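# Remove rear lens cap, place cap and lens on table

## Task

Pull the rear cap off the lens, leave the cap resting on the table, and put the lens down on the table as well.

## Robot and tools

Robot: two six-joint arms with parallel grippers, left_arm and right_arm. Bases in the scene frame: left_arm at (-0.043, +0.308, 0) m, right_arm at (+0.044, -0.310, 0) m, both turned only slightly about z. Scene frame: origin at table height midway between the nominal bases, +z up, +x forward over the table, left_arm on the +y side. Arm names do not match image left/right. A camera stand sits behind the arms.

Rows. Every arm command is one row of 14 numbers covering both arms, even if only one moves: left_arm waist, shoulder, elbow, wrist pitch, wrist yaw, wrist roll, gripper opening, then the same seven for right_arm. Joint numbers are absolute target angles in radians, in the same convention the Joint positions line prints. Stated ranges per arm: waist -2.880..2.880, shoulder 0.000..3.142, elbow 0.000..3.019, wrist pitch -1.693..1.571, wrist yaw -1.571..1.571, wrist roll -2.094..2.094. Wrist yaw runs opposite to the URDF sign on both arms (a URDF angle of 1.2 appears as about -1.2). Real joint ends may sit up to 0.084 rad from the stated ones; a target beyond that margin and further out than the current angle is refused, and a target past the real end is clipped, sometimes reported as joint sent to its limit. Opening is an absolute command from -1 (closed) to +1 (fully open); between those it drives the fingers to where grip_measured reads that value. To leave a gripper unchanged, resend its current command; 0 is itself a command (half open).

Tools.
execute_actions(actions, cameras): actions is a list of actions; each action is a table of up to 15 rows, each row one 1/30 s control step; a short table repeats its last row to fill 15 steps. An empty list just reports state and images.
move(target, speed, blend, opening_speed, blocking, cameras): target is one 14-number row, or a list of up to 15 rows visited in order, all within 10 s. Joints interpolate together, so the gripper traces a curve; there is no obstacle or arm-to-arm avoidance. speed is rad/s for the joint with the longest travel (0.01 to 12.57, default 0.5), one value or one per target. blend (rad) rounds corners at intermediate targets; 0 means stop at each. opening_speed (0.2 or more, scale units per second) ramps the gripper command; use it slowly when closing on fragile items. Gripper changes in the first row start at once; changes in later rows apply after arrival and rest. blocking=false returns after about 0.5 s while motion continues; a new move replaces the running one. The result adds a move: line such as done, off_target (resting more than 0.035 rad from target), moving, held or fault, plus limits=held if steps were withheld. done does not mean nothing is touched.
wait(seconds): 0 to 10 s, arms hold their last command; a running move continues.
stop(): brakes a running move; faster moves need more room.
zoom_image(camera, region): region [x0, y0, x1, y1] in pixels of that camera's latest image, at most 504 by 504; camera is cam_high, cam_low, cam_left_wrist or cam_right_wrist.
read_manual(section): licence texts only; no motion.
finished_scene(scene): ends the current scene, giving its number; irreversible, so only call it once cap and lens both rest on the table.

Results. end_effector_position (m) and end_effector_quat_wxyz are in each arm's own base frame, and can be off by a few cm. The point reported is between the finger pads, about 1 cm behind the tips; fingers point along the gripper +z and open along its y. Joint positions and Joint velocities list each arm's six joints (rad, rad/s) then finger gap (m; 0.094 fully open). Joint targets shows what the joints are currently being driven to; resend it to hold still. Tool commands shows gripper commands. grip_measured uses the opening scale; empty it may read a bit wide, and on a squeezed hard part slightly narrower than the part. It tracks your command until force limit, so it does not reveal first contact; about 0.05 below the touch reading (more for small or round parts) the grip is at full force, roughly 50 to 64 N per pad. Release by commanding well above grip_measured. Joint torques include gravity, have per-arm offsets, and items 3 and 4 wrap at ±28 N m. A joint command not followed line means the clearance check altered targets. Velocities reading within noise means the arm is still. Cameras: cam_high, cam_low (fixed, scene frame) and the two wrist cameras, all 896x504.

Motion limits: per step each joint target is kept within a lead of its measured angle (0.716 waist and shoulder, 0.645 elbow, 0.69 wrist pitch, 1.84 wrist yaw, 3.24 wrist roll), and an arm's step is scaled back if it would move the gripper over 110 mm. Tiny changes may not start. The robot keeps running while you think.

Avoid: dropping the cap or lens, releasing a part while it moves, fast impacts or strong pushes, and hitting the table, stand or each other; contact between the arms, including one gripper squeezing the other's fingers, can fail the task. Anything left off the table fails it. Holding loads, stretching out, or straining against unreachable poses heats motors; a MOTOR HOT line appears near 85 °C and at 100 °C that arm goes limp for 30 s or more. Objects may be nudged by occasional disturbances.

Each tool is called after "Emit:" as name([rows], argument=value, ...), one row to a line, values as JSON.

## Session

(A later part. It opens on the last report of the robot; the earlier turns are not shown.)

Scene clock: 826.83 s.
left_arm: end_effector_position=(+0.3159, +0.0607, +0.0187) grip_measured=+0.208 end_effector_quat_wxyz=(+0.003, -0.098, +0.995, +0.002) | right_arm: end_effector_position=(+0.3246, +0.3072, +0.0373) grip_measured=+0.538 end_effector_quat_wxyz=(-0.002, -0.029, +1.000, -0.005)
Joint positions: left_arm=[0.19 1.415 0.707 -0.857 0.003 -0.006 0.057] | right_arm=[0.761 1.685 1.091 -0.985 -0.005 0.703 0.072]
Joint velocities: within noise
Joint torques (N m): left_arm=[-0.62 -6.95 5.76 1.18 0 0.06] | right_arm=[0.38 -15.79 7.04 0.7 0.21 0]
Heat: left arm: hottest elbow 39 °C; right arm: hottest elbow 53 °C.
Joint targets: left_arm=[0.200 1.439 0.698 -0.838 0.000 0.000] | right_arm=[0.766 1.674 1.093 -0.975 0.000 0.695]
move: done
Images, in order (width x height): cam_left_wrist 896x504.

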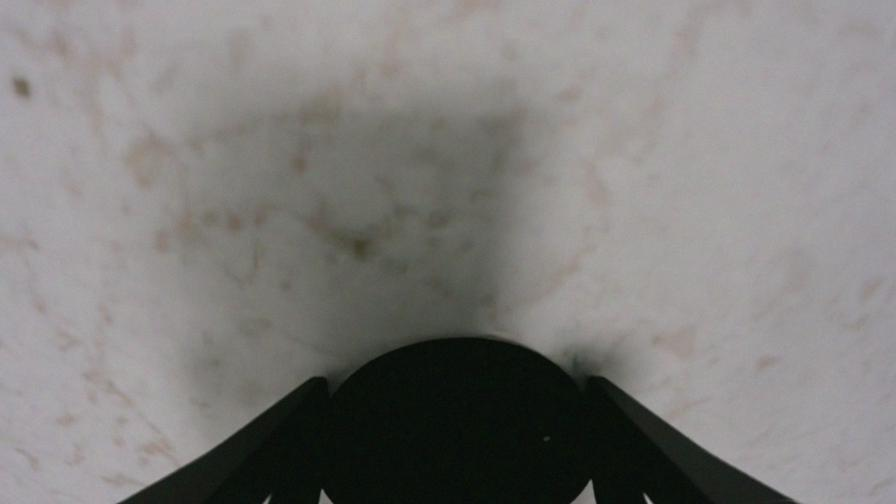

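Emit:
move([
  [0.2,1.426,0.707,-0.85,0,0,0.55,0.766,1.674,1.093,-0.975,0,0.695,0.8],
], opening_speed=0.5, cameras=["cam_left_wrist","cam_right_wrist"])

Scene clock: 837.07 s.
left_arm: end_effector_position=(+0.3160, +0.0606, +0.0187) grip_measured=+0.547 end_effector_quat_wxyz=(+0.003, -0.097, +0.995, +0.001) | right_arm: end_effector_position=(+0.3245, +0.3074, +0.0376) grip_measured=+0.798 end_effector_quat_wxyz=(-0.002, -0.029, +1.000, -0.004)
Joint positions: left_arm=[0.19 1.415 0.707 -0.857 0.002 -0.005 0.073] | right_arm=[0.761 1.684 1.091 -0.985 -0.003 0.703 0.084]
Joint velocities: within noise
Joint torques (N m): left_arm=[-0.56 -8.29 6.37 0.68 0.02 0.08] | right_arm=[0.56 -15.27 7.04 0.53 0.12 0]
Heat: left arm: hottest elbow 39 °C; right arm: hottest elbow 52 °C.
Joint targets: left_arm=[0.200 1.426 0.707 -0.850 0.000 0.000] | right_arm=[0.766 1.674 1.093 -0.975 0.000 0.695]
move: done
Images, in order (width x height): cam_left_wrist 896x504, cam_right_wrist 896x504.

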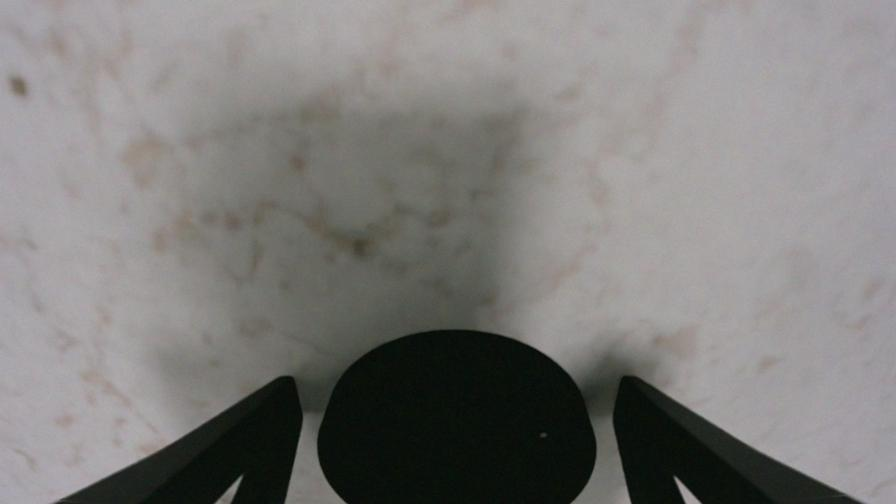

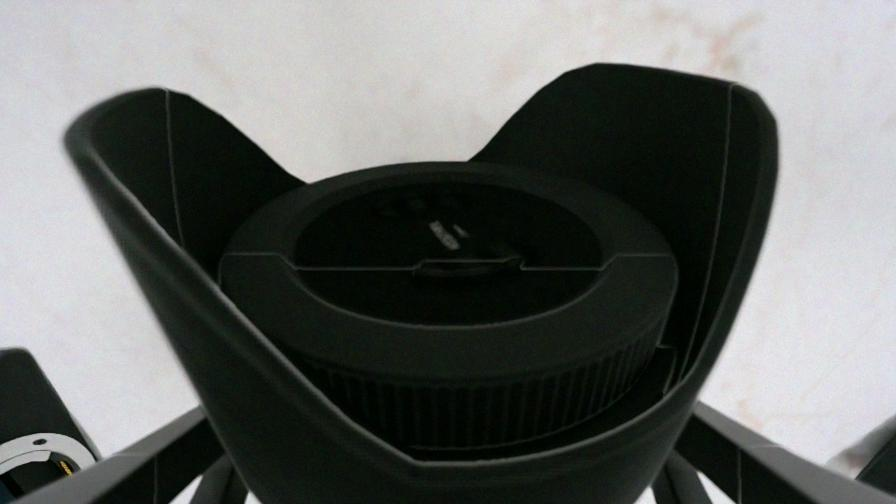

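Emit:
move([
  [0.2,1.426,0.75,-0.85,0,0,0.55,0.766,1.680,1.15,-0.985,0,0.695,0.8],
  [0.2,1.36,0.82,-1.0,0,0,0.55,0.766,1.620,1.20,-1.09,0,0.695,0.8],
  [0.2,1.26,0.95,-1.25,0,0,0.55,0.766,1.501,1.42,-1.40,0,0.695,0.8],
], speed=0.4, blend=[0,0.05,0])

Scene clock: 851.80 s.
left_arm: end_effector_position=(+0.3171, +0.0608, +0.1295) grip_measured=+0.548 end_effector_quat_wxyz=(-0.015, -0.097, +0.995, +0.000) | right_arm: end_effector_position=(+0.3273, +0.3101, +0.2090) grip_measured=+0.798 end_effector_quat_wxyz=(+0.014, -0.029, +0.999, +0.010)
Joint positions: left_arm=[0.19 1.266 0.905 -1.24 0.002 -0.005 0.073] | right_arm=[0.761 1.504 1.357 -1.389 -0.003 0.703 0.084]
Joint velocities: within noise
Joint torques (N m): left_arm=[-0.5 -8.7 11.18 -0.28 0.04 0.08] | right_arm=[0.32 -13.57 12.93 -0.16 0.18 -0.03]
Heat: left arm: hottest elbow 39 °C; right arm: hottest elbow 52 °C.
Joint targets: left_arm=[0.200 1.260 0.950 -1.250 0.000 0.000] | right_arm=[0.766 1.501 1.420 -1.400 0.000 0.695]
move: off_target (left_arm, right_arm); left_arm: the elbow is farthest, 0.045 rad from its target; right_arm: the elbow is farthest, 0.063 rad from its target

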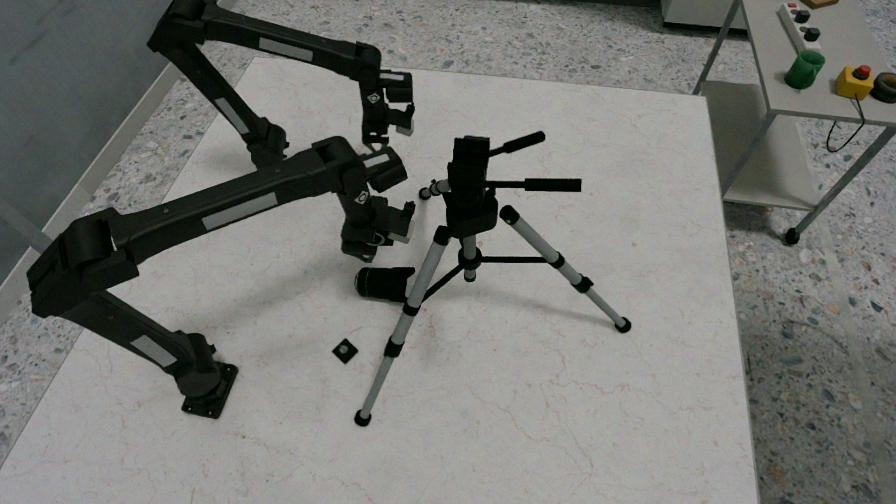

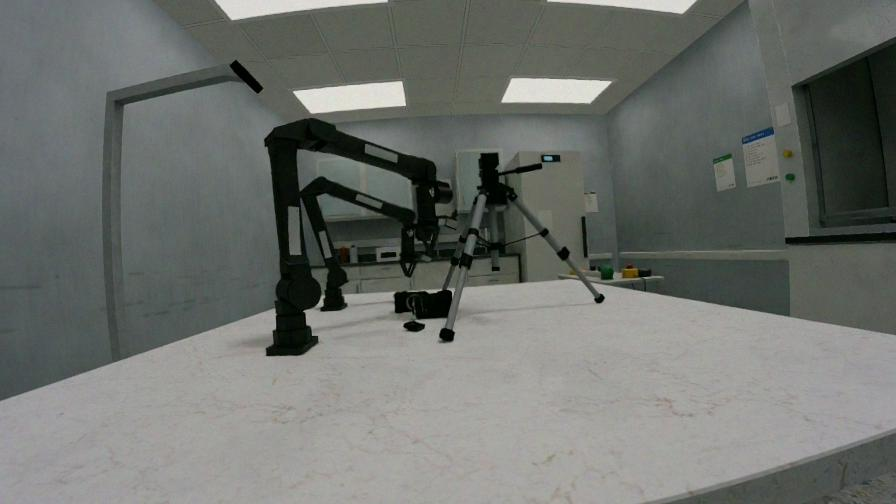

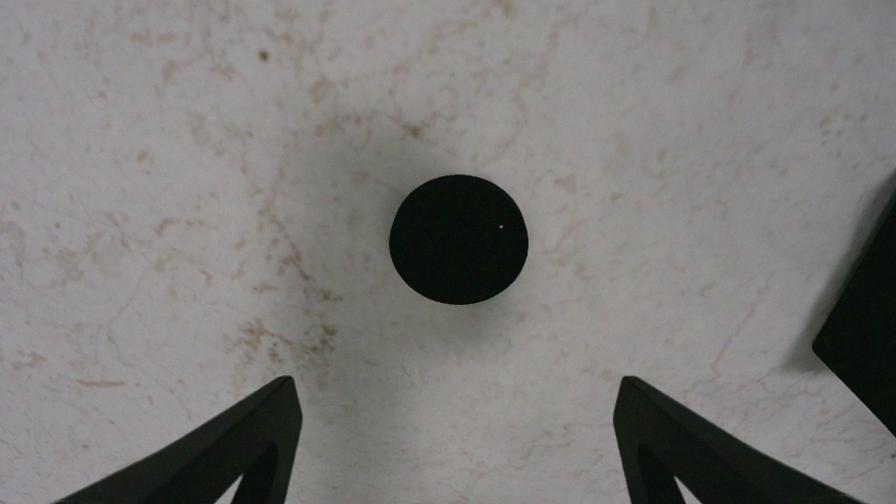

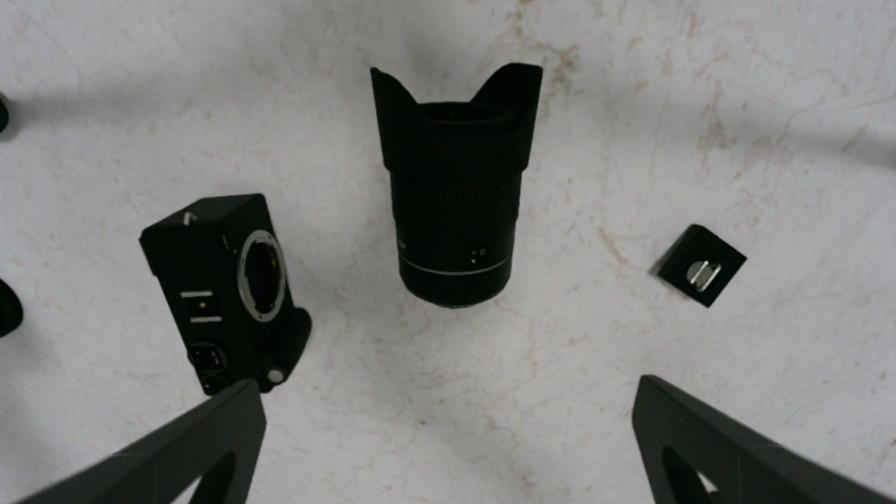

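Cap and lens are both resting on the table, clear of the grippers.

Emit:
finished_scene(scene=1)

The scene is finished: the task was done.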